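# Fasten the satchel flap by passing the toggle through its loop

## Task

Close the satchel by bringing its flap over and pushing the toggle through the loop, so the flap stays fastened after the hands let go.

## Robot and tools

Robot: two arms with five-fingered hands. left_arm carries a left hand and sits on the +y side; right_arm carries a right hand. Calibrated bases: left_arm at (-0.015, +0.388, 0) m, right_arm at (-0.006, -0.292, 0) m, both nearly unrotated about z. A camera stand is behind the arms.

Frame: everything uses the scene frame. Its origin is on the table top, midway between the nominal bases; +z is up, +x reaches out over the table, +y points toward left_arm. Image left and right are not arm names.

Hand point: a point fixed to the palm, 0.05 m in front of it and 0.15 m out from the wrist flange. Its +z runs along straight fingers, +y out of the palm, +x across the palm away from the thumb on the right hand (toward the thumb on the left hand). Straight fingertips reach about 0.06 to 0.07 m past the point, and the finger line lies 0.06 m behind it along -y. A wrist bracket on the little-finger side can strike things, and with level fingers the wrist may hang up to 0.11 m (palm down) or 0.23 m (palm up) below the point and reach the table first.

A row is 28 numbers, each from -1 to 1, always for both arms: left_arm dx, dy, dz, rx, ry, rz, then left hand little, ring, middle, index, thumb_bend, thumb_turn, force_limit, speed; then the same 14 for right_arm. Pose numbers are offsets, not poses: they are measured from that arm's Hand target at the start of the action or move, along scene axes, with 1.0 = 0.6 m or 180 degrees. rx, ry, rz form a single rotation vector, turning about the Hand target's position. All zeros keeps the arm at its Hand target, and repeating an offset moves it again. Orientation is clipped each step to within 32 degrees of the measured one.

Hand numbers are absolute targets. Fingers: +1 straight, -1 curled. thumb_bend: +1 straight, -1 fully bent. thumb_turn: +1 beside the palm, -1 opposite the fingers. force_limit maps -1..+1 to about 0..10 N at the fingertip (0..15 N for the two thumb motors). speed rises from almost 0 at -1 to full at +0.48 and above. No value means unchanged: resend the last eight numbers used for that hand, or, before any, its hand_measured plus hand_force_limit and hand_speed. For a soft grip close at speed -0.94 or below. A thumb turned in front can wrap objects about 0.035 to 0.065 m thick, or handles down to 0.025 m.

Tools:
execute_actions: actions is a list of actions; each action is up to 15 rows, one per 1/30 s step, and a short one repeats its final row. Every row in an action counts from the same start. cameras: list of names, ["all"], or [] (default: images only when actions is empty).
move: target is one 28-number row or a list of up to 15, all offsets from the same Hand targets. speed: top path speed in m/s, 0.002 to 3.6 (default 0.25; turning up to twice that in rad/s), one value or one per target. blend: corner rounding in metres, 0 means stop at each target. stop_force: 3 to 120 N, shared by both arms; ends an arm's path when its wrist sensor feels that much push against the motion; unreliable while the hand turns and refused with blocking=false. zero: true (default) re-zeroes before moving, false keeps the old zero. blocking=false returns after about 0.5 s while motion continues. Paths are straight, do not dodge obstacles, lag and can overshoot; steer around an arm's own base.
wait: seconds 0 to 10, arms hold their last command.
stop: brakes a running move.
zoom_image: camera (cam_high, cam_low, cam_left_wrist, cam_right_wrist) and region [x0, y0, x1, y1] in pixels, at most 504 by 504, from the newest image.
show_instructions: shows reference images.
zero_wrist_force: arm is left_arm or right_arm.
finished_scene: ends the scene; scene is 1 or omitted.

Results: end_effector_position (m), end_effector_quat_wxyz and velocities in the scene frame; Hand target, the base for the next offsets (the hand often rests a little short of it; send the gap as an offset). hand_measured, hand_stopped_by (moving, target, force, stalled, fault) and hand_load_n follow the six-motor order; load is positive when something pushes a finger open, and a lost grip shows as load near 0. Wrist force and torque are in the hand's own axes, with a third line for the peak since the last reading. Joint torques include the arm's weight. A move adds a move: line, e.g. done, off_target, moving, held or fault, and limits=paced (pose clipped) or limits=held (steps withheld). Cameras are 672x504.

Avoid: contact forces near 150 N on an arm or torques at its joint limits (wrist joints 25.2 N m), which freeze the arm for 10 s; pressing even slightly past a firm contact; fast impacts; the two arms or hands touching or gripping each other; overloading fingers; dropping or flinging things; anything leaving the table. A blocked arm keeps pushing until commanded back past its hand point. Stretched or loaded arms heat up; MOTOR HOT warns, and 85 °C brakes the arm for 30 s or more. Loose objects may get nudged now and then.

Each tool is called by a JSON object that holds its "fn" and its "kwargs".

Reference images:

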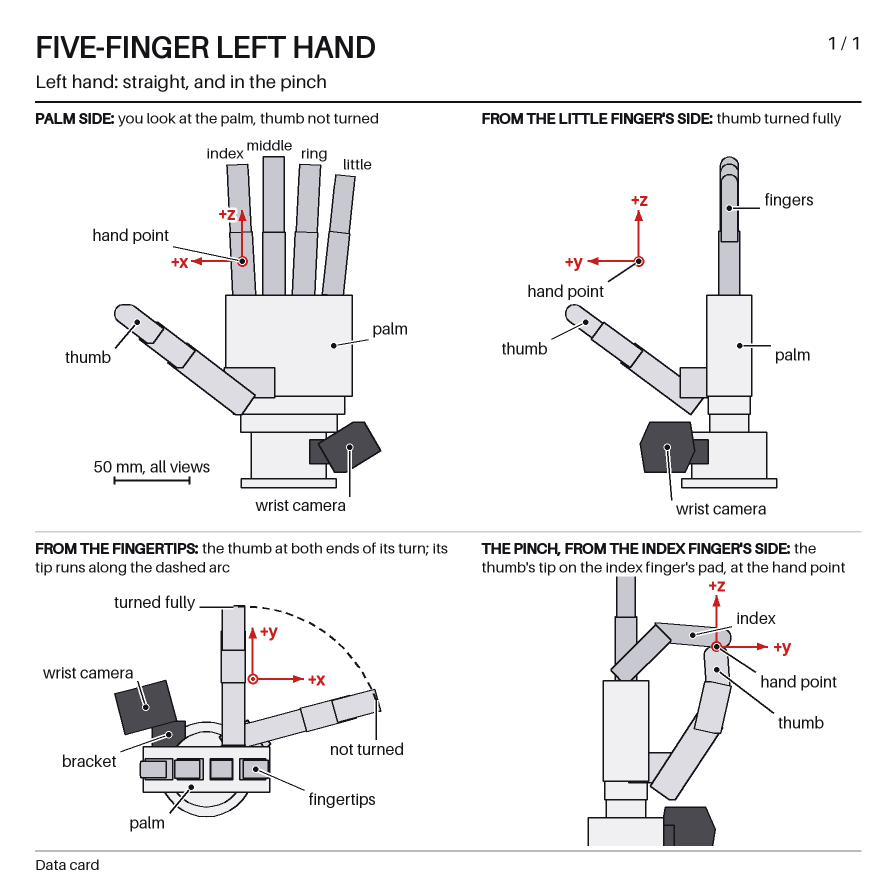

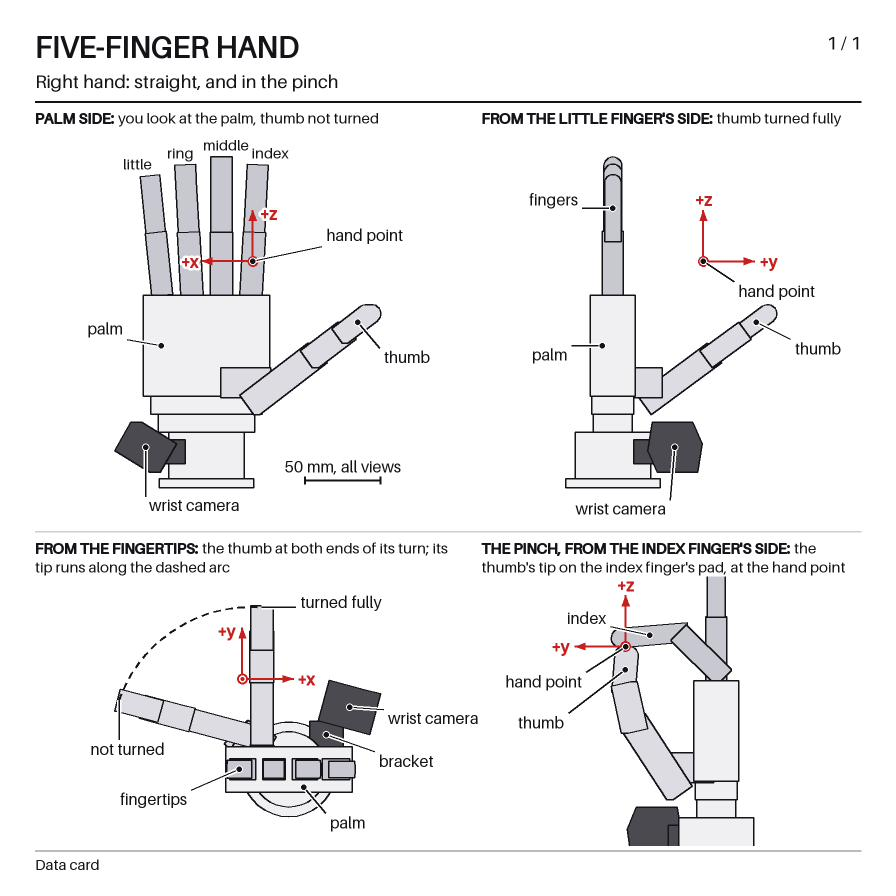

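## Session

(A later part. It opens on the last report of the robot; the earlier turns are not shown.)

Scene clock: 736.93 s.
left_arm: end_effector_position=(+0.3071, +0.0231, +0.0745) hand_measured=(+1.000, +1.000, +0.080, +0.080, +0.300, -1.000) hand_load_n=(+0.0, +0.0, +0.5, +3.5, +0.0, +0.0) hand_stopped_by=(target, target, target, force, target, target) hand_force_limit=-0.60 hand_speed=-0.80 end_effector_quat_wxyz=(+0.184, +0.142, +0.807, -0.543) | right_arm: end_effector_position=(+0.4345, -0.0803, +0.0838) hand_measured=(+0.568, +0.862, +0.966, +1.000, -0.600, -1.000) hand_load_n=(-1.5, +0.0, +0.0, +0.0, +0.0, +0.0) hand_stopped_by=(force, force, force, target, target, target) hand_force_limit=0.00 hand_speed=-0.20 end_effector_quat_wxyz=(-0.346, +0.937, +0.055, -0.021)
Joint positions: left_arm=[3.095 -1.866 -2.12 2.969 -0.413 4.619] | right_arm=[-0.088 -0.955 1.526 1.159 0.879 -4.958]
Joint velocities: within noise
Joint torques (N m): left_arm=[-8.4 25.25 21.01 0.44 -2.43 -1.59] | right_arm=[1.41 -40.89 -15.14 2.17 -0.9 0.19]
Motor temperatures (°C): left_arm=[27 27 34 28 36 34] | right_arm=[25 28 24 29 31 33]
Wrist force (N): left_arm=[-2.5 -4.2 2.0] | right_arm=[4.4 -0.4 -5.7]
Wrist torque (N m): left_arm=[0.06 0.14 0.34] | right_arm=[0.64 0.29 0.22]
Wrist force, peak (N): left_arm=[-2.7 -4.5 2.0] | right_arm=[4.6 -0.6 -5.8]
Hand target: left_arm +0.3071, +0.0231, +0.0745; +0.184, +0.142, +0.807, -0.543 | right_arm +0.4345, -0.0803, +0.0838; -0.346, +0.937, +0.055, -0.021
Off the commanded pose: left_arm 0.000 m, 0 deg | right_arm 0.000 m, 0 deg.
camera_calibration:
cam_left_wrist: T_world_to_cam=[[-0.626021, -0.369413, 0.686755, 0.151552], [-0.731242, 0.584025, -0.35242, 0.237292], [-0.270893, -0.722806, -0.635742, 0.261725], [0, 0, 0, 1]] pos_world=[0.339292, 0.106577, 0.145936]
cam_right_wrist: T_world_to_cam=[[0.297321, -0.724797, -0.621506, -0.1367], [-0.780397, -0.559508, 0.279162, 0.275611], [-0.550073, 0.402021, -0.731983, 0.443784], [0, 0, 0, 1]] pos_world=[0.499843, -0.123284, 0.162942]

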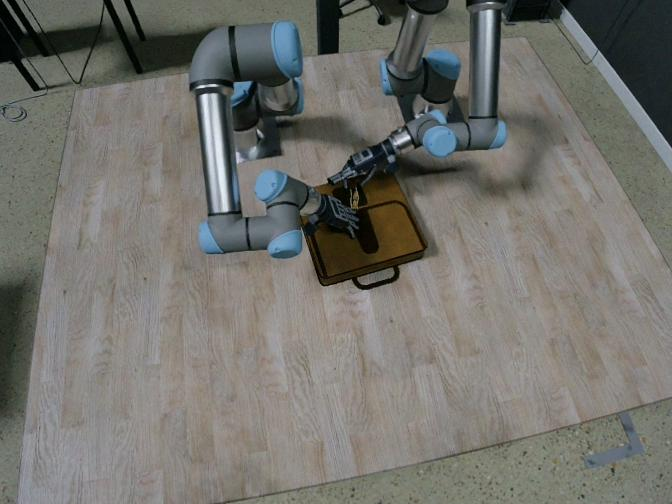

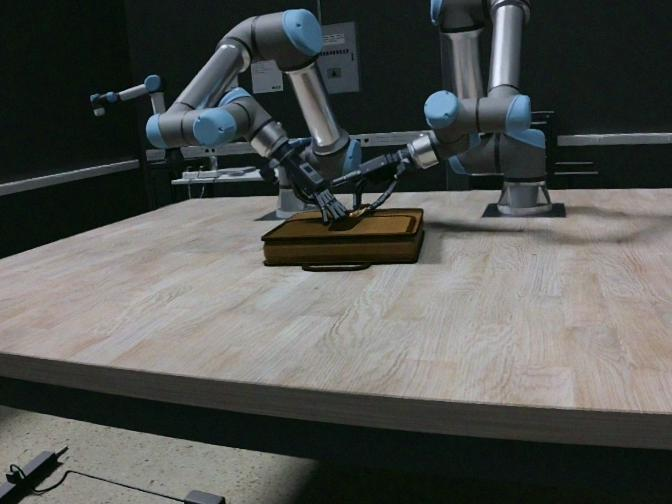

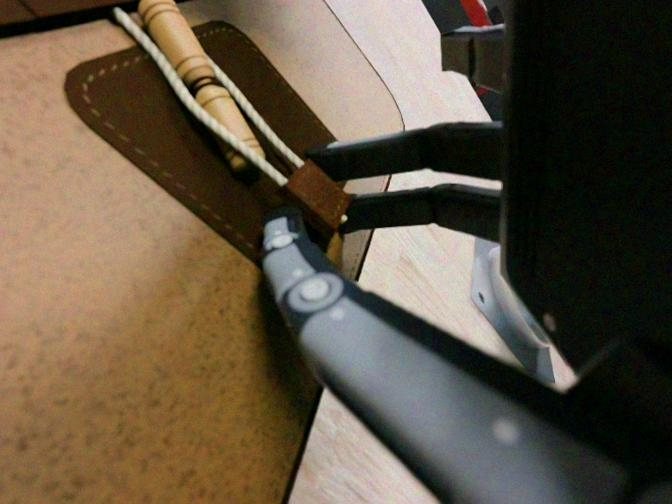

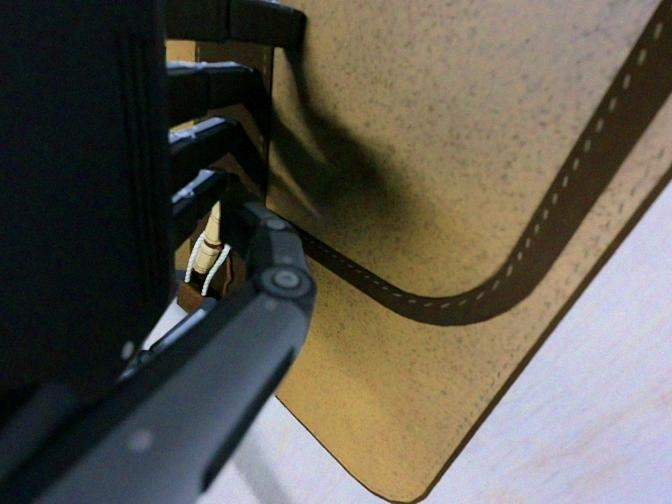

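{"fn": "move", "kwargs": {"target": [0,0.003333,0.011667,0,0,0,1,1,0.08,0.08,0.3,-1,-0.6,-0.8,0,0,0,0,0,0,-1,-1,-1,1,-0.6,-1,0,-0.2], "speed": 0.03, "cameras": ["cam_left_wrist","cam_high","cam_right_wrist"]}}

Scene clock: 757.50 s.
left_arm: end_effector_position=(+0.3071, +0.0251, +0.0816) hand_measured=(+1.000, +1.000, +0.080, +0.080, +0.300, -1.000) hand_load_n=(+0.0, +0.0, +0.5, +0.0, +0.5, +0.0) hand_stopped_by=(target, target, target, force, target, target) hand_force_limit=-0.60 hand_speed=-0.80 end_effector_quat_wxyz=(+0.184, +0.142, +0.807, -0.543) | right_arm: end_effector_position=(+0.4345, -0.0803, +0.0838) hand_measured=(+0.568, +0.862, +0.966, +1.000, -0.600, -1.000) hand_load_n=(-1.5, +0.0, +0.0, +0.0, +0.0, +0.0) hand_stopped_by=(force, force, force, target, target, target) hand_force_limit=0.00 hand_speed=-0.20 end_effector_quat_wxyz=(-0.346, +0.937, +0.055, -0.021)
Joint positions: left_arm=[3.102 -1.853 -2.116 2.939 -0.41 4.633] | right_arm=[-0.088 -0.955 1.526 1.159 0.879 -4.958]
Joint torques (N m): left_arm=[-1.25 16.41 18.34 0.14 3.46 -0.47] | right_arm=[1.5 -41.55 -15.27 2.25 -0.98 0.02]
Wrist force (N): left_arm=[-0.6 0.2 0.9] | right_arm=[4.5 -0.4 -5.6]
Wrist torque (N m): left_arm=[0.11 0.24 0.30] | right_arm=[0.62 0.26 0.22]
Wrist force, peak (N): left_arm=[-2.6 -4.6 2.0] | right_arm=[4.5 -0.5 -5.9]
Hand target: left_arm +0.3071, +0.0251, +0.0815; +0.184, +0.142, +0.807, -0.543 | right_arm +0.4345, -0.0803, +0.0838; -0.346, +0.937, +0.055, -0.021
Off the commanded pose: left_arm 0.000 m, 0 deg | right_arm 0.000 m, 0 deg.
move: done
camera_calibration:
cam_left_wrist: T_world_to_cam=[[-0.626027, -0.369432, 0.686739, 0.147422], [-0.731278, 0.58393, -0.352504, 0.238661], [-0.270781, -0.722874, -0.635713, 0.267649], [0, 0, 0, 1]] pos_world=[0.339292, 0.108578, 0.153037]
cam_right_wrist: T_world_to_cam=[[0.297321, -0.724797, -0.621506, -0.1367], [-0.780397, -0.559508, 0.279162, 0.275611], [-0.550073, 0.402021, -0.731983, 0.443784], [0, 0, 0, 1]] pos_world=[0.499843, -0.123284, 0.162942]
Images, in order (width x height): cam_high 672x504, cam_left_wrist 672x504, cam_right_wrist 672x504.

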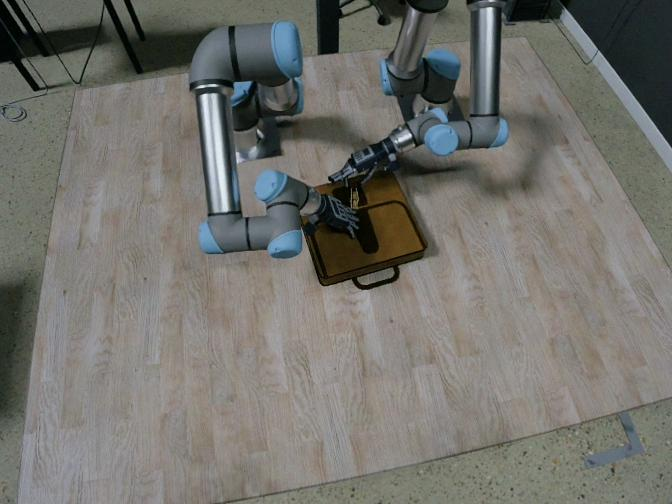

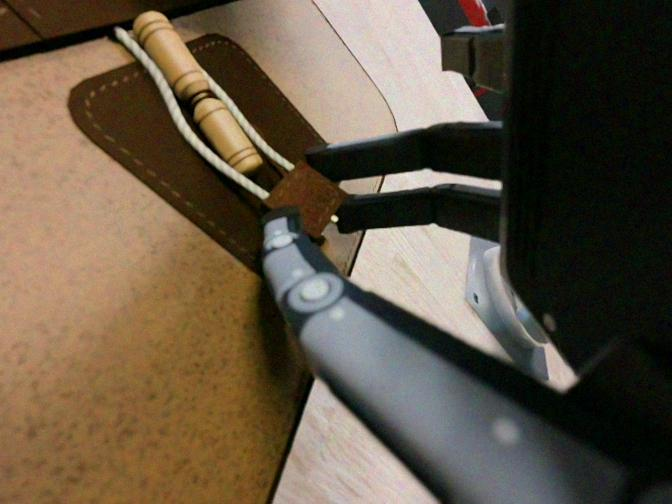

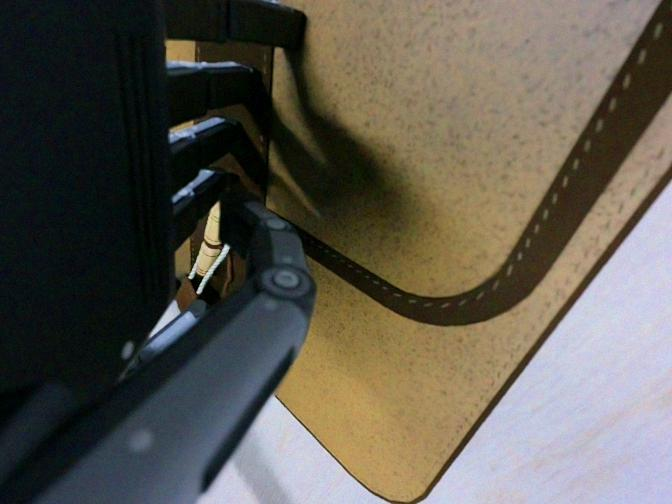

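{"fn": "zoom_image", "kwargs": {"camera": "cam_left_wrist", "region": [90, 0, 350, 260]}}

{"fn": "zoom_image", "kwargs": {"camera": "cam_right_wrist", "region": [165, 190, 265, 330]}}

{"fn": "zoom_image", "kwargs": {"camera": "cam_high", "region": [335, 175, 375, 215]}}

Scaled by 1.938.

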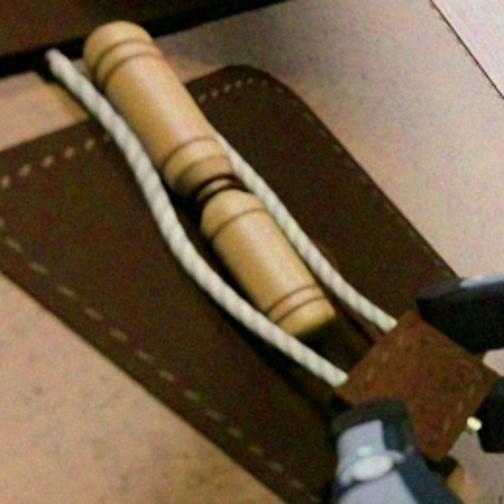

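Scaled by 3.600.

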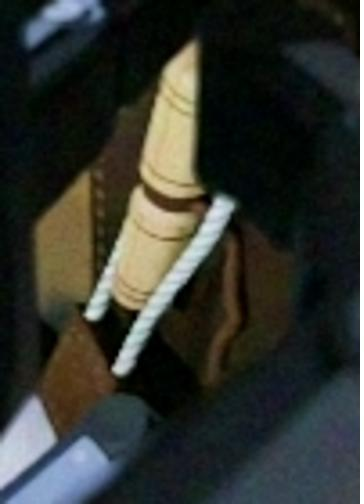

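Scaled by 12.600.

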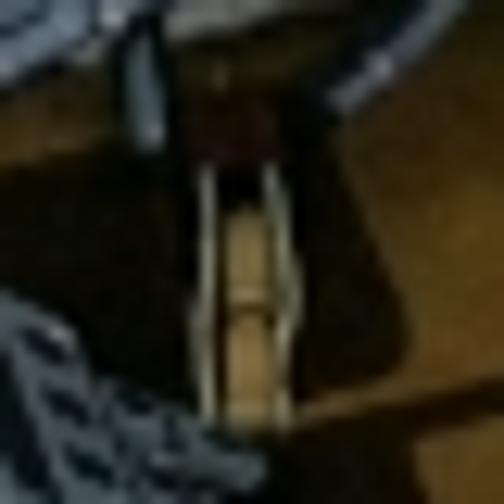

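{"fn": "move", "kwargs": {"target": [0,0,-0.010,0,0,0,1,1,0.08,0.08,0.3,-1,-0.6,-0.8,0,0,0,0,0,0,-1,-1,-1,1,-0.6,-1,0,-0.2], "speed": 0.03, "stop_force": 4, "cameras": ["cam_left_wrist","cam_high","cam_right_wrist"]}}

{"fn": "zoom_image", "kwargs": {"camera": "cam_left_wrist", "region": [90, 0, 350, 260]}}

Scene clock: 762.60 s.
left_arm: end_effector_position=(+0.3071, +0.0251, +0.0755) hand_measured=(+1.000, +1.000, +0.080, +0.080, +0.300, -1.000) hand_load_n=(+0.0, +0.0, +0.5, +0.0, +0.0, +0.0) hand_stopped_by=(target, target, target, force, target, target) hand_force_limit=-0.60 hand_speed=-0.80 end_effector_quat_wxyz=(+0.184, +0.142, +0.807, -0.543) | right_arm: end_effector_position=(+0.4345, -0.0803, +0.0838) hand_measured=(+0.568, +0.862, +0.966, +1.000, -0.600, -1.000) hand_load_n=(-1.5, +0.0, +0.0, +0.0, +0.0, +0.0) hand_stopped_by=(force, force, force, target, target, target) hand_force_limit=0.00 hand_speed=-0.20 end_effector_quat_wxyz=(-0.346, +0.937, +0.055, -0.021)
Joint positions: left_arm=[3.102 -1.865 -2.121 2.956 -0.41 4.633] | right_arm=[-0.088 -0.955 1.526 1.159 0.879 -4.958]
Joint torques (N m): left_arm=[-9.09 33.63 22.44 -4.13 -1.36 -0.98] | right_arm=[0.94 -41.08 -15.11 2.22 -1.11 0.25]
Wrist force (N): left_arm=[-0.2 -0.2 0.9] | right_arm=[4.1 -0.4 -5.8]
Wrist torque (N m): left_arm=[0.08 0.23 0.33] | right_arm=[0.64 0.34 0.20]
Wrist force, peak (N): left_arm=[-0.4 0.2 1.3] | right_arm=[4.5 -0.5 -6.0]
Hand target: left_arm +0.3071, +0.0251, +0.0755; +0.184, +0.142, +0.807, -0.543 | right_arm +0.4345, -0.0803, +0.0838; -0.346, +0.937, +0.055, -0.021
Off the commanded pose: left_arm 0.000 m, 0 deg | right_arm 0.000 m, 0 deg.
move: done
camera_calibration:
cam_left_wrist: T_world_to_cam=[[-0.626021, -0.369413, 0.686755, 0.151604], [-0.731242, 0.584025, -0.35242, 0.236476], [-0.270893, -0.722806, -0.635742, 0.263806], [0, 0, 0, 1]] pos_world=[0.339292, 0.108577, 0.146936]
cam_right_wrist: T_world_to_cam=[[0.297321, -0.724797, -0.621506, -0.1367], [-0.780397, -0.559508, 0.279162, 0.275611], [-0.550073, 0.402021, -0.731983, 0.443784], [0, 0, 0, 1]] pos_world=[0.499843, -0.123284, 0.162942]
Images, in order (width x height): cam_high 672x504, cam_left_wrist 672x504, cam_right_wrist 672x504.

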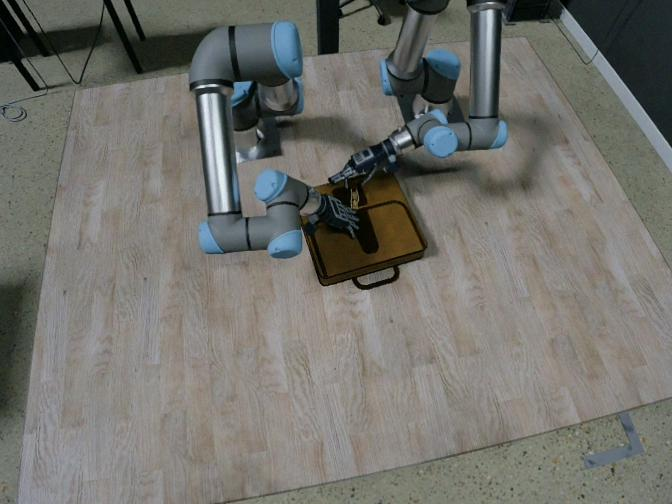

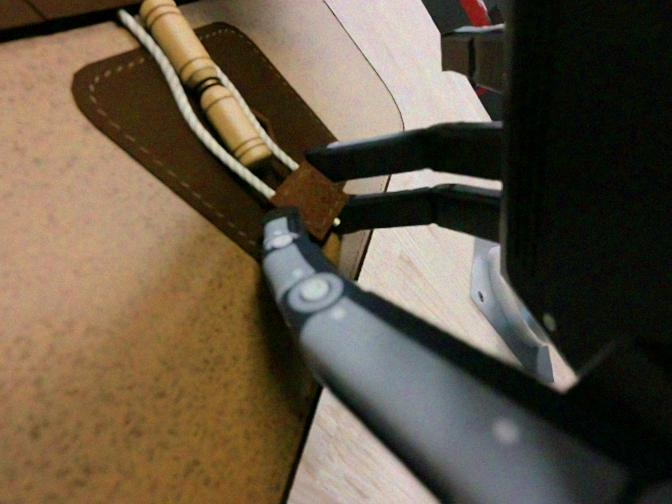

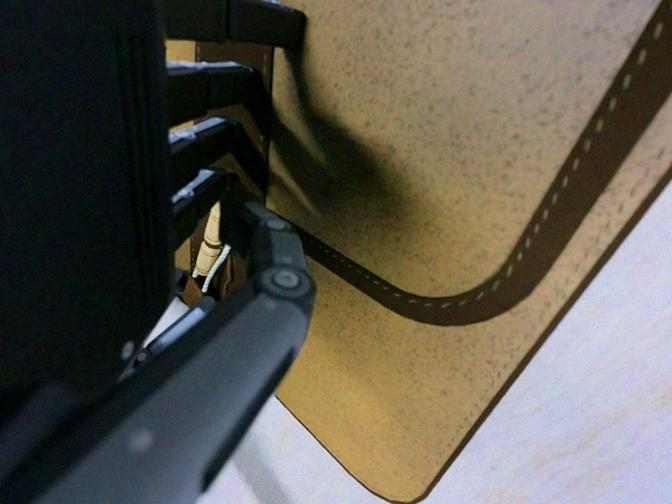

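Scaled by 1.938.

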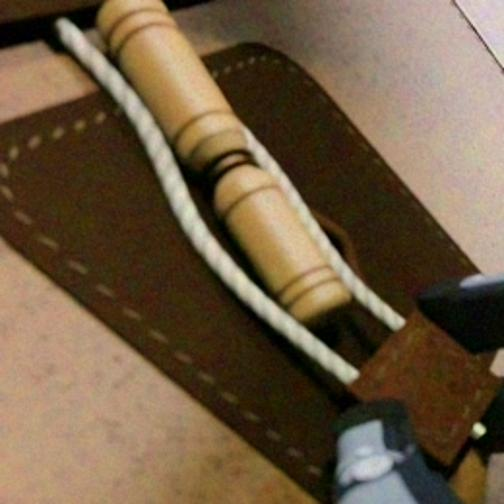

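{"fn": "move", "kwargs": {"target": [[0,0,0,0,0,0,1,1,0.22,0.22,0.3,-1,-0.6,-0.8,0,0,0,0,0,0,-1,-1,-1,1,-0.6,-1,0,-0.2],[0,0,0.02,0,0,0,1,1,0.22,0.22,0.3,-1,-0.6,-0.8,0,0,0,0,0,0,-1,-1,-1,1,-0.6,-1,0,-0.2]], "speed": [0.03,0.03], "cameras": ["cam_left_wrist"]}}

{"fn": "zoom_image", "kwargs": {"camera": "cam_left_wrist", "region": [90, 0, 350, 260]}}

Scene clock: 775.30 s.
left_arm: end_effector_position=(+0.3071, +0.0251, +0.0877) hand_measured=(+1.000, +1.000, +0.220, +0.220, +0.300, -1.000) hand_load_n=(+0.0, +0.0, +0.0, +0.5, +0.0, +0.0) hand_stopped_by=(target, target, target, target, target, target) hand_force_limit=-0.60 hand_speed=-0.80 end_effector_quat_wxyz=(+0.184, +0.142, +0.807, -0.543) end_effector_velocity=(+0.001, +0.000, -0.001) end_effector_angular_velocity=(+0.001, -0.003, +0.000) | right_arm: end_effector_position=(+0.4345, -0.0803, +0.0838) hand_measured=(+0.568, +0.862, +0.966, +1.000, -0.600, -1.000) hand_load_n=(-1.5, +0.0, +0.0, +0.0, +0.0, +0.0) hand_stopped_by=(force, force, force, target, target, target) hand_force_limit=0.00 hand_speed=-0.20 end_effector_quat_wxyz=(-0.346, +0.937, +0.055, -0.021)
Joint positions: left_arm=[3.102 -1.841 -2.111 2.921 -0.41 4.633] | right_arm=[-0.088 -0.955 1.526 1.159 0.879 -4.958]
Joint velocities: left_arm=[0 -0.003 0 0.005 -0.001 0.002] | right_arm=[within noise]
Joint torques (N m): left_arm=[-5.84 12.55 11.01 0.44 -1.09 1.86] | right_arm=[1.37 -40.86 -14.89 2.14 -1.18 0.29]
Wrist force (N): left_arm=[-0.1 0.2 0.8] | right_arm=[4.4 -0.4 -5.8]
Wrist torque (N m): left_arm=[0.12 0.19 0.39] | right_arm=[0.64 0.29 0.22]
Wrist force, peak (N): left_arm=[-0.3 0.4 1.2] | right_arm=[4.5 -0.5 -6.0]
Hand target: left_arm +0.3071, +0.0251, +0.0875; +0.184, +0.142, +0.807, -0.543 | right_arm +0.4345, -0.0803, +0.0838; -0.346, +0.937, +0.055, -0.021
Off the commanded pose: left_arm 0.000 m, 0 deg | right_arm 0.000 m, 0 deg.
move: done
camera_calibration:
cam_left_wrist: T_world_to_cam=[[-0.625914, -0.369463, 0.686825, 0.143185], [-0.73134, 0.583934, -0.352367, 0.24081], [-0.270874, -0.722854, -0.635696, 0.271553], [0, 0, 0, 1]] pos_world=[0.339292, 0.108578, 0.159136]
Images, in order (width x height): cam_left_wrist 672x504.

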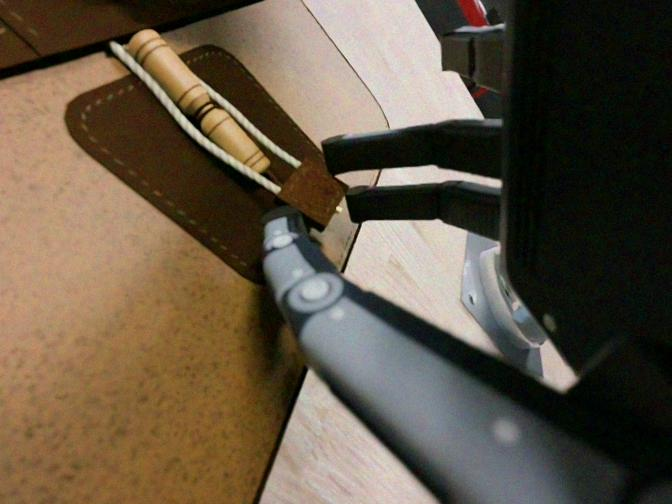

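Scaled by 1.938.

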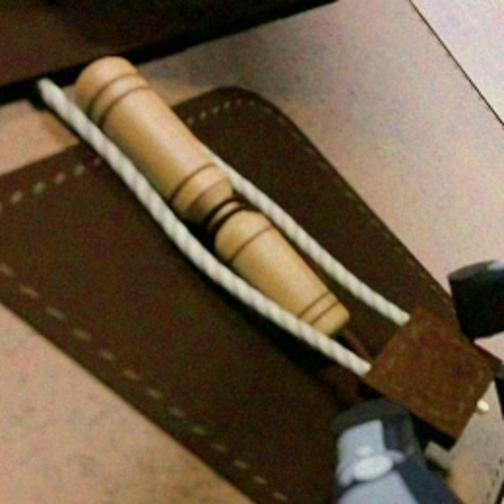

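{"fn": "move", "kwargs": {"target": [[0,0,0.05,0,0,0,1,1,0.22,0.22,0.3,-1,-0.6,-0.8,0,0,0,0,0,0,-1,-1,-1,1,-0.6,-1,0,-0.2],[0.08917,-0.01433,0.0625,0,0,-0.0556,1,1,0.4,0.4,0.3,-1,-0.6,-0.8,0,0,0,0,0,0,-1,-1,-1,1,-0.6,-1,0,-0.2]], "speed": [0.06,0.06], "cameras": ["cam_left_wrist","cam_high","cam_right_wrist"]}}

{"fn": "zoom_image", "kwargs": {"camera": "cam_left_wrist", "region": [90, 50, 400, 360]}}

{"fn": "zoom_image", "kwargs": {"camera": "cam_high", "region": [325, 165, 385, 225]}}

Scene clock: 787.57 s.
left_arm: end_effector_position=(+0.3606, +0.0165, +0.1250) hand_measured=(+1.000, +1.000, +0.400, +0.400, +0.300, -1.000) hand_load_n=(+0.0, +0.0, -0.5, +0.0, +0.0, +0.0) hand_stopped_by=(target, target, target, target, target, target) hand_force_limit=-0.60 hand_speed=-0.80 end_effector_quat_wxyz=(+0.136, +0.212, +0.791, -0.557) | right_arm: end_effector_position=(+0.4345, -0.0803, +0.0838) hand_measured=(+0.568, +0.862, +0.966, +1.000, -0.600, -1.000) hand_load_n=(-1.5, +0.0, +0.0, +0.0, +0.0, +0.0) hand_stopped_by=(force, force, force, target, target, target) hand_force_limit=0.00 hand_speed=-0.20 end_effector_quat_wxyz=(-0.346, +0.937, +0.055, -0.021)
Joint positions: left_arm=[3.102 -2.036 -1.817 2.405 -0.352 5.082] | right_arm=[-0.088 -0.955 1.526 1.159 0.879 -4.958]
Joint torques (N m): left_arm=[7.45 41.58 3.18 -1.38 -1.2 0.85] | right_arm=[0.7 -41.47 -15.32 2.2 -1.05 0.29]
Wrist force (N): left_arm=[-0.4 0.4 0.7] | right_arm=[4.3 -0.5 -5.7]
Wrist torque (N m): left_arm=[0.14 0.22 0.39] | right_arm=[0.61 0.31 0.21]
Wrist force, peak (N): left_arm=[0.2 1.0 1.1] | right_arm=[4.6 -0.5 -6.1]
Hand target: left_arm +0.3606, +0.0165, +0.1250; +0.136, +0.212, +0.791, -0.557 | right_arm +0.4345, -0.0803, +0.0838; -0.346, +0.937, +0.055, -0.021
Off the commanded pose: left_arm 0.000 m, 0 deg | right_arm 0.000 m, 0 deg.
move: done
camera_calibration:
cam_left_wrist: T_world_to_cam=[[-0.68068, -0.255029, 0.686757, 0.165733], [-0.618683, 0.702139, -0.352467, 0.255532], [-0.392309, -0.664802, -0.635714, 0.346363], [0, 0, 0, 1]] pos_world=[0.406786, 0.0931106, 0.196436]
cam_right_wrist: T_world_to_cam=[[0.297321, -0.724797, -0.621506, -0.1367], [-0.780397, -0.559508, 0.279162, 0.275611], [-0.550073, 0.402021, -0.731983, 0.443784], [0, 0, 0, 1]] pos_world=[0.499843, -0.123284, 0.162942]
Images, in order (width x height): cam_high 672x504, cam_left_wrist 672x504, cam_right_wrist 672x504.

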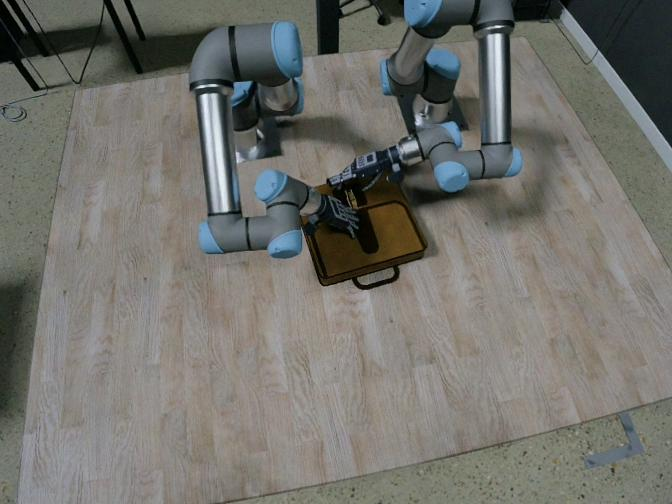

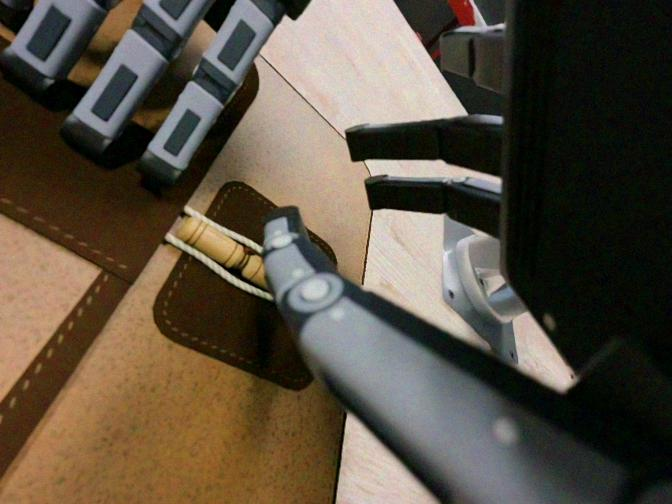

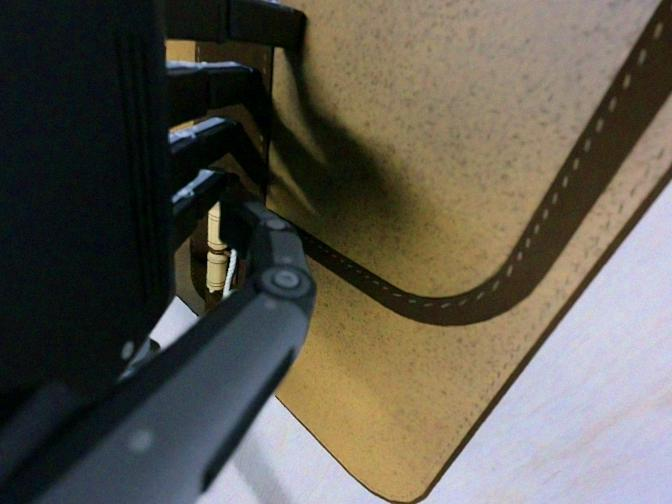

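Scaled by 1.626.

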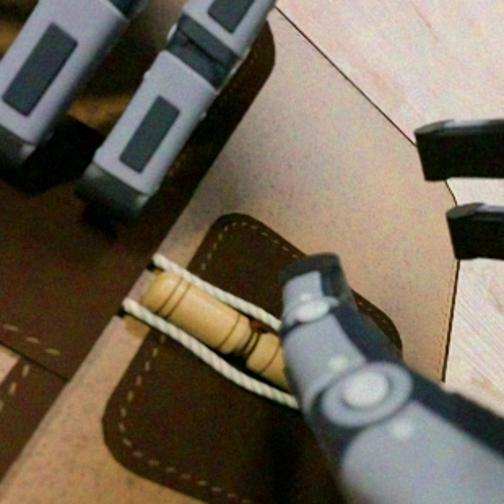

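Scaled by 8.400.

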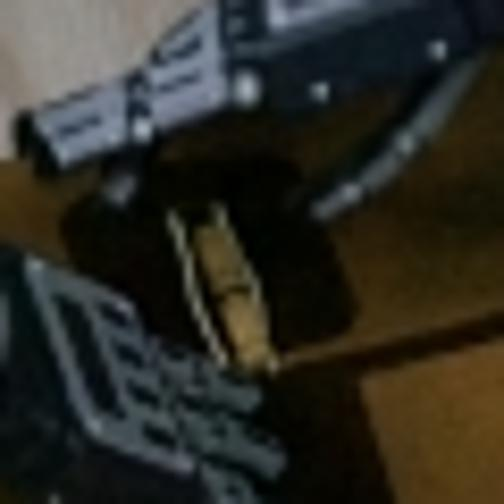

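{"fn": "move", "kwargs": {"target": [-0.0025,-0.0017,-0.05667,0,0,0,1,1,0.4,0.4,0.3,-1,-0.6,-0.8,0,0,0,0,0,0,-1,-1,-1,1,-0.6,-1,0,-0.2], "speed": 0.05, "stop_force": 4, "cameras": ["cam_left_wrist","cam_high","cam_right_wrist"]}}

{"fn": "zoom_image", "kwargs": {"camera": "cam_left_wrist", "region": [90, 50, 400, 360]}}

{"fn": "zoom_image", "kwargs": {"camera": "cam_high", "region": [325, 165, 385, 225]}}

Scene clock: 792.97 s.
left_arm: end_effector_position=(+0.3591, +0.0155, +0.0910) hand_measured=(+1.000, +1.000, +0.400, +0.400, +0.300, -1.000) hand_load_n=(+0.0, +0.0, +0.0, +0.0, +0.0, +0.0) hand_stopped_by=(target, target, target, target, target, target) hand_force_limit=-0.60 hand_speed=-0.80 end_effector_quat_wxyz=(+0.136, +0.212, +0.791, -0.557) | right_arm: end_effector_position=(+0.4345, -0.0803, +0.0838) hand_measured=(+0.568, +0.862, +0.966, +1.000, -0.600, -1.000) hand_load_n=(-1.5, +0.0, +0.0, +0.0, +0.0, +0.0) hand_stopped_by=(force, force, force, target, target, target) hand_force_limit=0.00 hand_speed=-0.20 end_effector_quat_wxyz=(-0.346, +0.937, +0.055, -0.021)
Joint positions: left_arm=[3.099 -2.089 -1.843 2.491 -0.352 5.074] | right_arm=[-0.088 -0.955 1.526 1.159 0.879 -4.958]
Joint torques (N m): left_arm=[-2.43 43.11 22.67 -4.66 -0.77 1.73] | right_arm=[1.24 -41.61 -15.33 2.01 -0.81 0.25]
Wrist force (N): left_arm=[-0.4 0.3 0.8] | right_arm=[4.3 -0.4 -5.7]
Wrist torque (N m): left_arm=[0.11 0.23 0.39] | right_arm=[0.64 0.32 0.21]
Wrist force, peak (N): left_arm=[0.1 0.8 1.0] | right_arm=[4.4 -0.4 -6.1]
Hand target: left_arm +0.3591, +0.0155, +0.0910; +0.136, +0.212, +0.791, -0.557 | right_arm +0.4345, -0.0803, +0.0838; -0.346, +0.937, +0.055, -0.021
Off the commanded pose: left_arm 0.000 m, 0 deg | right_arm 0.000 m, 0 deg.
move: done
camera_calibration:
cam_left_wrist: T_world_to_cam=[[-0.680663, -0.255001, 0.686784, 0.187767], [-0.618631, 0.702227, -0.352383, 0.24335], [-0.39242, -0.66472, -0.635731, 0.323469], [0, 0, 0, 1]] pos_world=[0.405286, 0.0920101, 0.162436]
cam_right_wrist: T_world_to_cam=[[0.297321, -0.724797, -0.621506, -0.1367], [-0.780397, -0.559508, 0.279162, 0.275611], [-0.550073, 0.402021, -0.731983, 0.443784], [0, 0, 0, 1]] pos_world=[0.499843, -0.123284, 0.162942]
Images, in order (width x height): cam_high 672x504, cam_left_wrist 672x504, cam_right_wrist 672x504.

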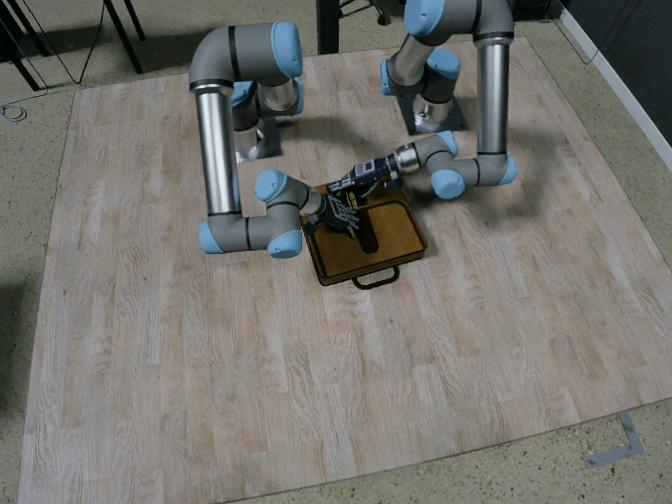

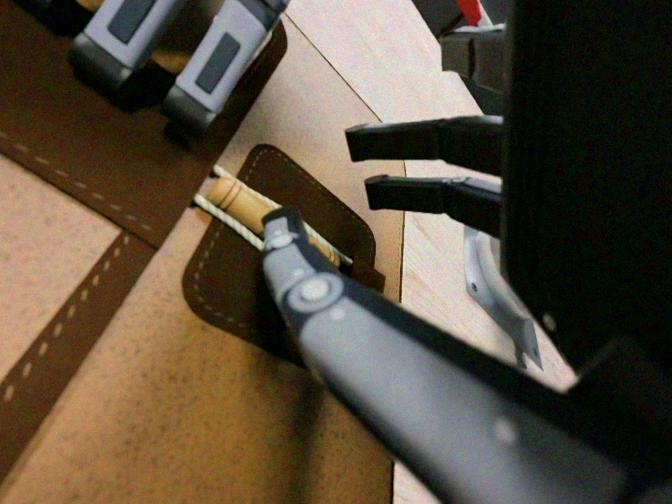

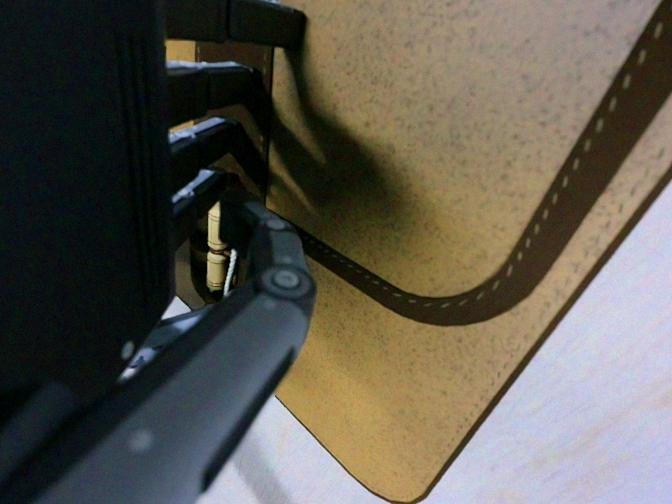

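Scaled by 1.626.

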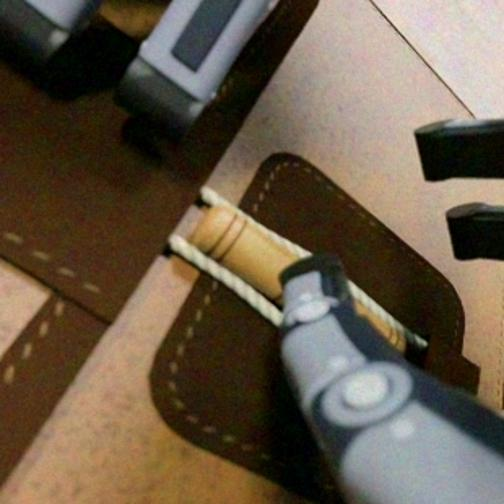

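Scaled by 8.400.

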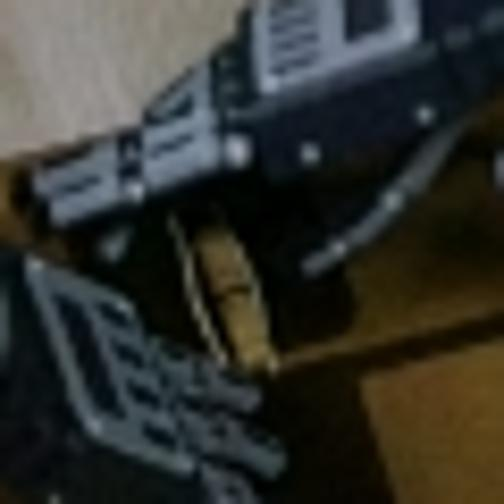

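{"fn": "move", "kwargs": {"target": [0,0,-0.02,0,0,0,1,1,0.4,0.4,0.3,-1,-0.6,-0.8,0,0,0,0,0,0,-1,-1,-1,1,-0.6,-1,0,-0.2], "speed": 0.03, "stop_force": 3, "cameras": ["cam_left_wrist","cam_high","cam_right_wrist"]}}

{"fn": "zoom_image", "kwargs": {"camera": "cam_left_wrist", "region": [90, 50, 400, 360]}}

{"fn": "zoom_image", "kwargs": {"camera": "cam_high", "region": [325, 165, 385, 225]}}

Scene clock: 797.33 s.
left_arm: end_effector_position=(+0.3591, +0.0155, +0.0790) hand_measured=(+1.000, +1.000, +0.400, +0.400, +0.300, -1.000) hand_load_n=(+0.0, +0.0, +0.0, +0.0, +0.0, +0.5) hand_stopped_by=(target, target, target, target, target, target) hand_force_limit=-0.60 hand_speed=-0.80 end_effector_quat_wxyz=(+0.136, +0.212, +0.791, -0.557) | right_arm: end_effector_position=(+0.4345, -0.0803, +0.0838) hand_measured=(+0.568, +0.862, +0.966, +1.000, -0.600, -1.000) hand_load_n=(-1.5, +0.0, +0.0, +0.0, +0.5, +0.0) hand_stopped_by=(force, force, force, target, target, target) hand_force_limit=0.00 hand_speed=-0.20 end_effector_quat_wxyz=(-0.346, +0.937, +0.055, -0.021)
Joint positions: left_arm=[3.099 -2.11 -1.849 2.519 -0.352 5.074] | right_arm=[-0.088 -0.955 1.526 1.159 0.879 -4.958]
Joint torques (N m): left_arm=[-1.01 42.76 22.87 -4.64 0.72 -1.62] | right_arm=[1.83 -40.9 -14.96 1.91 -0.82 0.16]
Wrist force (N): left_arm=[-0.5 0.2 1.0] | right_arm=[4.4 -0.4 -5.8]
Wrist torque (N m): left_arm=[0.08 0.26 0.37] | right_arm=[0.63 0.30 0.21]
Wrist force, peak (N): left_arm=[-0.6 0.4 1.1] | right_arm=[4.4 -0.5 -6.1]
Hand target: left_arm +0.3591, +0.0155, +0.0790; +0.136, +0.212, +0.791, -0.557 | right_arm +0.4345, -0.0803, +0.0838; -0.346, +0.937, +0.055, -0.021
Off the commanded pose: left_arm 0.000 m, 0 deg | right_arm 0.000 m, 0 deg.
move: done
camera_calibration:
cam_left_wrist: T_world_to_cam=[[-0.68068, -0.255029, 0.686757, 0.196116], [-0.618683, 0.702139, -0.352467, 0.239155], [-0.392309, -0.664802, -0.635714, 0.315906], [0, 0, 0, 1]] pos_world=[0.405386, 0.0921106, 0.150436]
cam_right_wrist: T_world_to_cam=[[0.297321, -0.724797, -0.621506, -0.1367], [-0.780397, -0.559508, 0.279162, 0.275611], [-0.550073, 0.402021, -0.731983, 0.443784], [0, 0, 0, 1]] pos_world=[0.499843, -0.123284, 0.162942]
Images, in order (width x height): cam_high 672x504, cam_left_wrist 672x504, cam_right_wrist 672x504.

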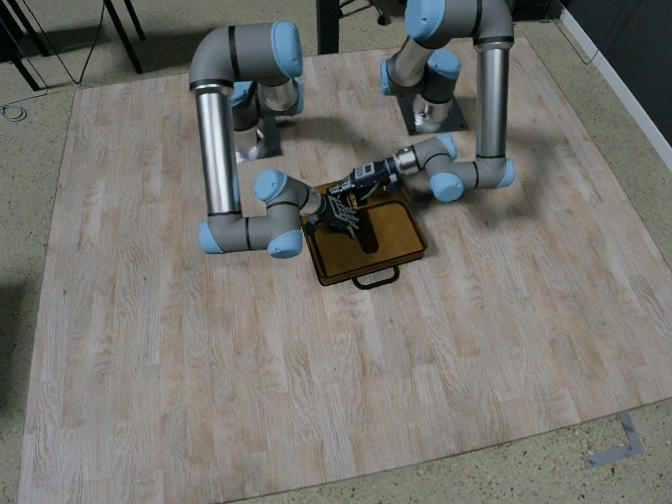

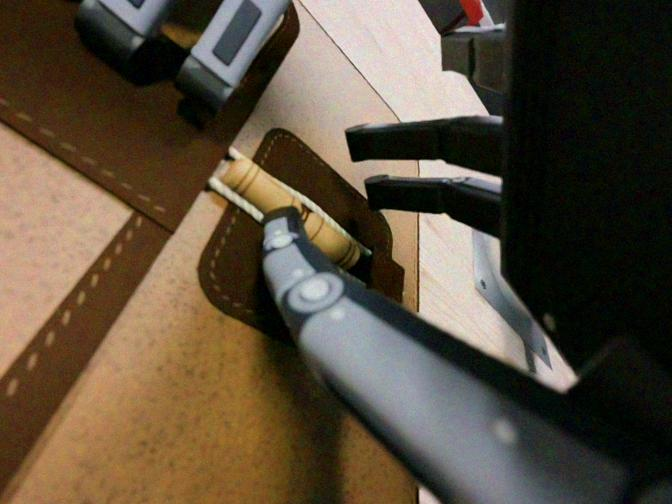

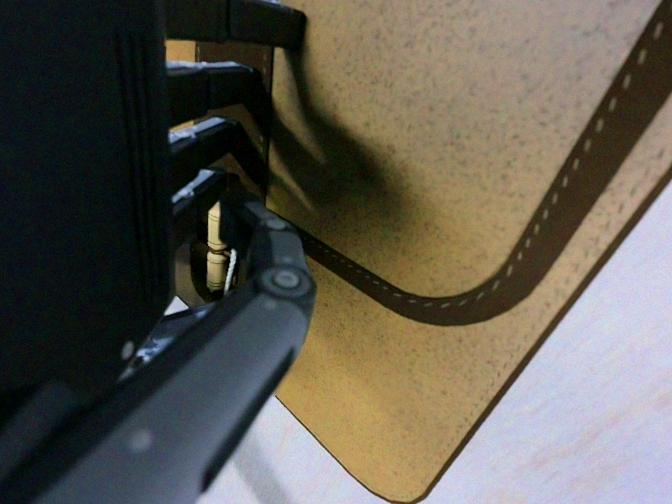

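Scaled by 1.626.

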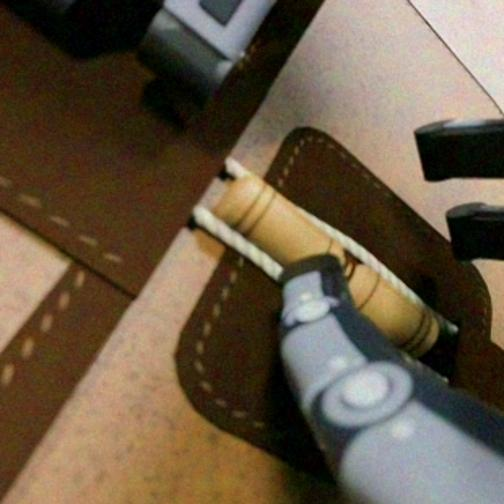

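Scaled by 8.400.

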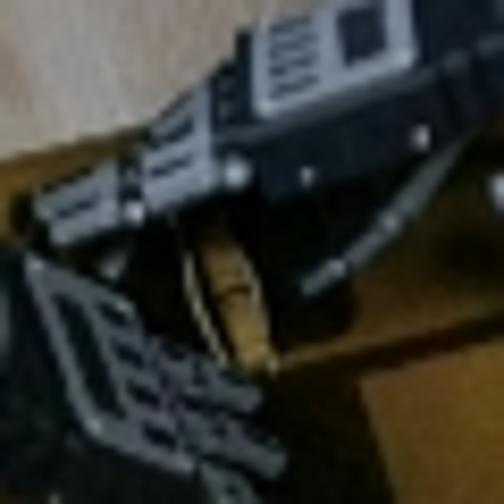

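{"fn": "move", "kwargs": {"target": [0,0,0,0,0,0,1,1,-0.2,-0.2,0.3,-1,-0.5,-0.7,0,0,0,0,0,0,-1,-1,-1,1,-0.6,-1,0,-0.2], "speed": 0.03, "cameras": ["cam_left_wrist","cam_high","cam_right_wrist"]}}

{"fn": "zoom_image", "kwargs": {"camera": "cam_left_wrist", "region": [90, 50, 400, 360]}}

{"fn": "zoom_image", "kwargs": {"camera": "cam_high", "region": [325, 165, 385, 225]}}

Scene clock: 801.53 s.
left_arm: end_effector_position=(+0.3591, +0.0155, +0.0790) hand_measured=(+1.000, +1.000, -0.200, -0.200, +0.300, -1.000) hand_load_n=(+0.5, +0.0, +0.0, +0.5, +0.0, +0.5) hand_stopped_by=(target, target, target, target, target, target) hand_force_limit=-0.50 hand_speed=-0.70 end_effector_quat_wxyz=(+0.136, +0.212, +0.791, -0.557) | right_arm: end_effector_position=(+0.4345, -0.0803, +0.0838) hand_measured=(+0.568, +0.862, +0.966, +1.000, -0.600, -1.000) hand_load_n=(-1.5, +0.0, +0.0, +0.0, +0.0, +0.0) hand_stopped_by=(force, force, force, target, target, target) hand_force_limit=0.00 hand_speed=-0.20 end_effector_quat_wxyz=(-0.346, +0.937, +0.055, -0.021)
Joint positions: left_arm=[3.099 -2.11 -1.849 2.519 -0.352 5.074] | right_arm=[-0.088 -0.955 1.526 1.159 0.879 -4.958]
Joint torques (N m): left_arm=[-9.24 42.53 21.86 -4.19 1.97 -1.64] | right_arm=[0.75 -41.03 -15 1.85 -1.04 0.25]
Wrist force (N): left_arm=[-0.5 -0.6 1.3] | right_arm=[4.3 -0.4 -5.6]
Wrist torque (N m): left_arm=[0.08 0.23 0.39] | right_arm=[0.64 0.30 0.21]
Wrist force, peak (N): left_arm=[-0.5 -0.5 1.6] | right_arm=[4.6 -0.4 -5.9]
Hand target: left_arm +0.3591, +0.0155, +0.0790; +0.136, +0.212, +0.791, -0.557 | right_arm +0.4345, -0.0803, +0.0838; -0.346, +0.937, +0.055, -0.021
Off the commanded pose: left_arm 0.000 m, 0 deg | right_arm 0.000 m, 0 deg.
move: done
camera_calibration:
cam_left_wrist: T_world_to_cam=[[-0.68068, -0.255029, 0.686757, 0.196116], [-0.618683, 0.702139, -0.352467, 0.239155], [-0.392309, -0.664802, -0.635714, 0.315906], [0, 0, 0, 1]] pos_world=[0.405386, 0.0921106, 0.150436]
cam_right_wrist: T_world_to_cam=[[0.297321, -0.724797, -0.621506, -0.1367], [-0.780397, -0.559508, 0.279162, 0.275611], [-0.550073, 0.402021, -0.731983, 0.443784], [0, 0, 0, 1]] pos_world=[0.499843, -0.123284, 0.162942]
Images, in order (width x height): cam_high 672x504, cam_left_wrist 672x504, cam_right_wrist 672x504.

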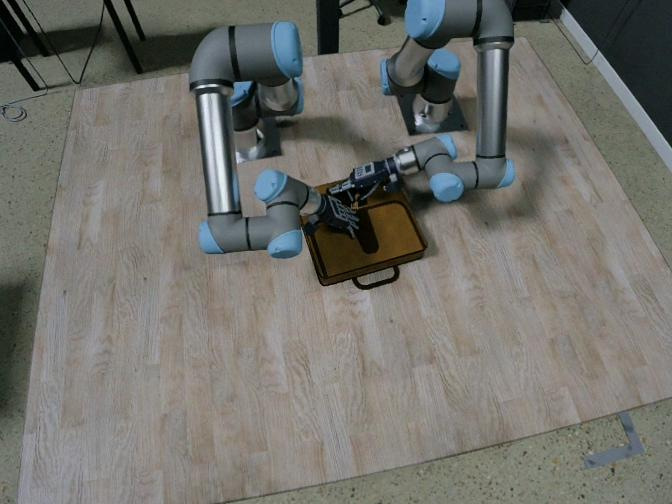

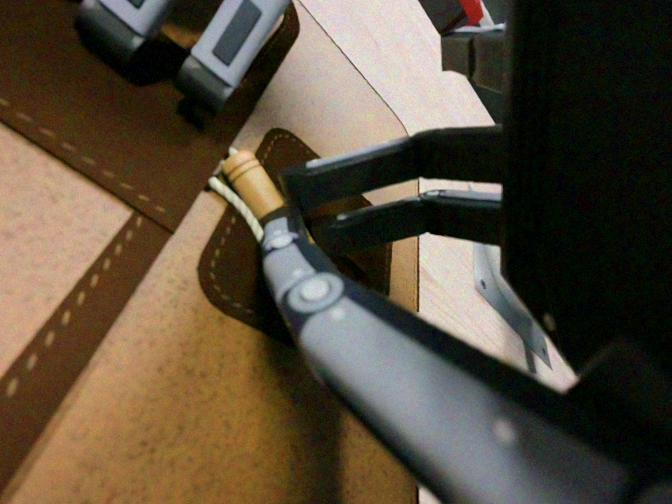

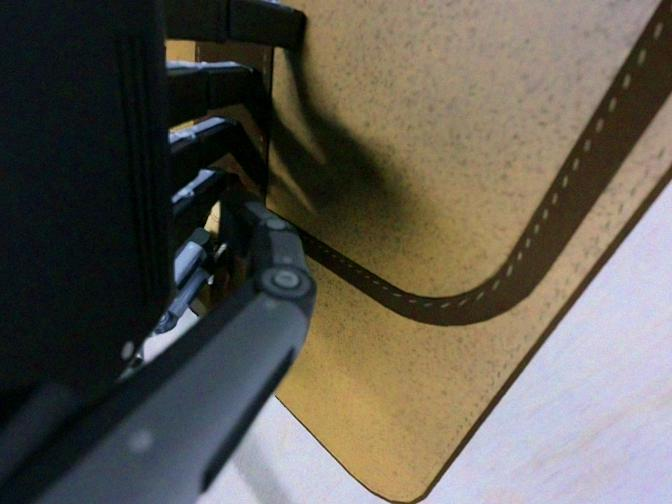

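Scaled by 1.626.

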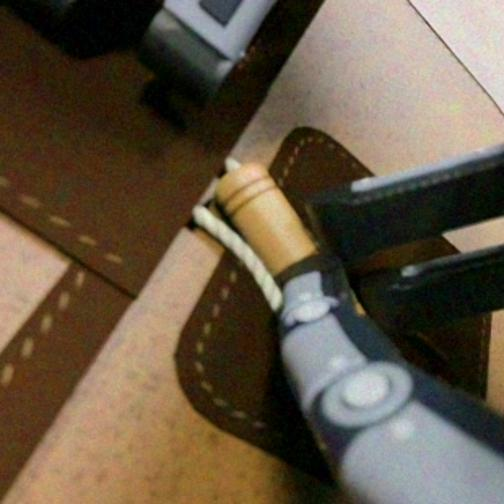

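Scaled by 8.400.

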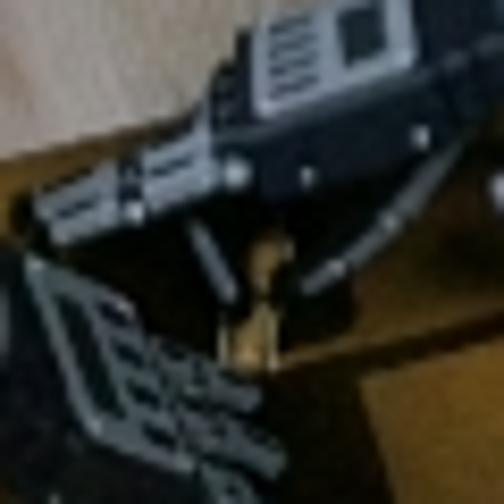

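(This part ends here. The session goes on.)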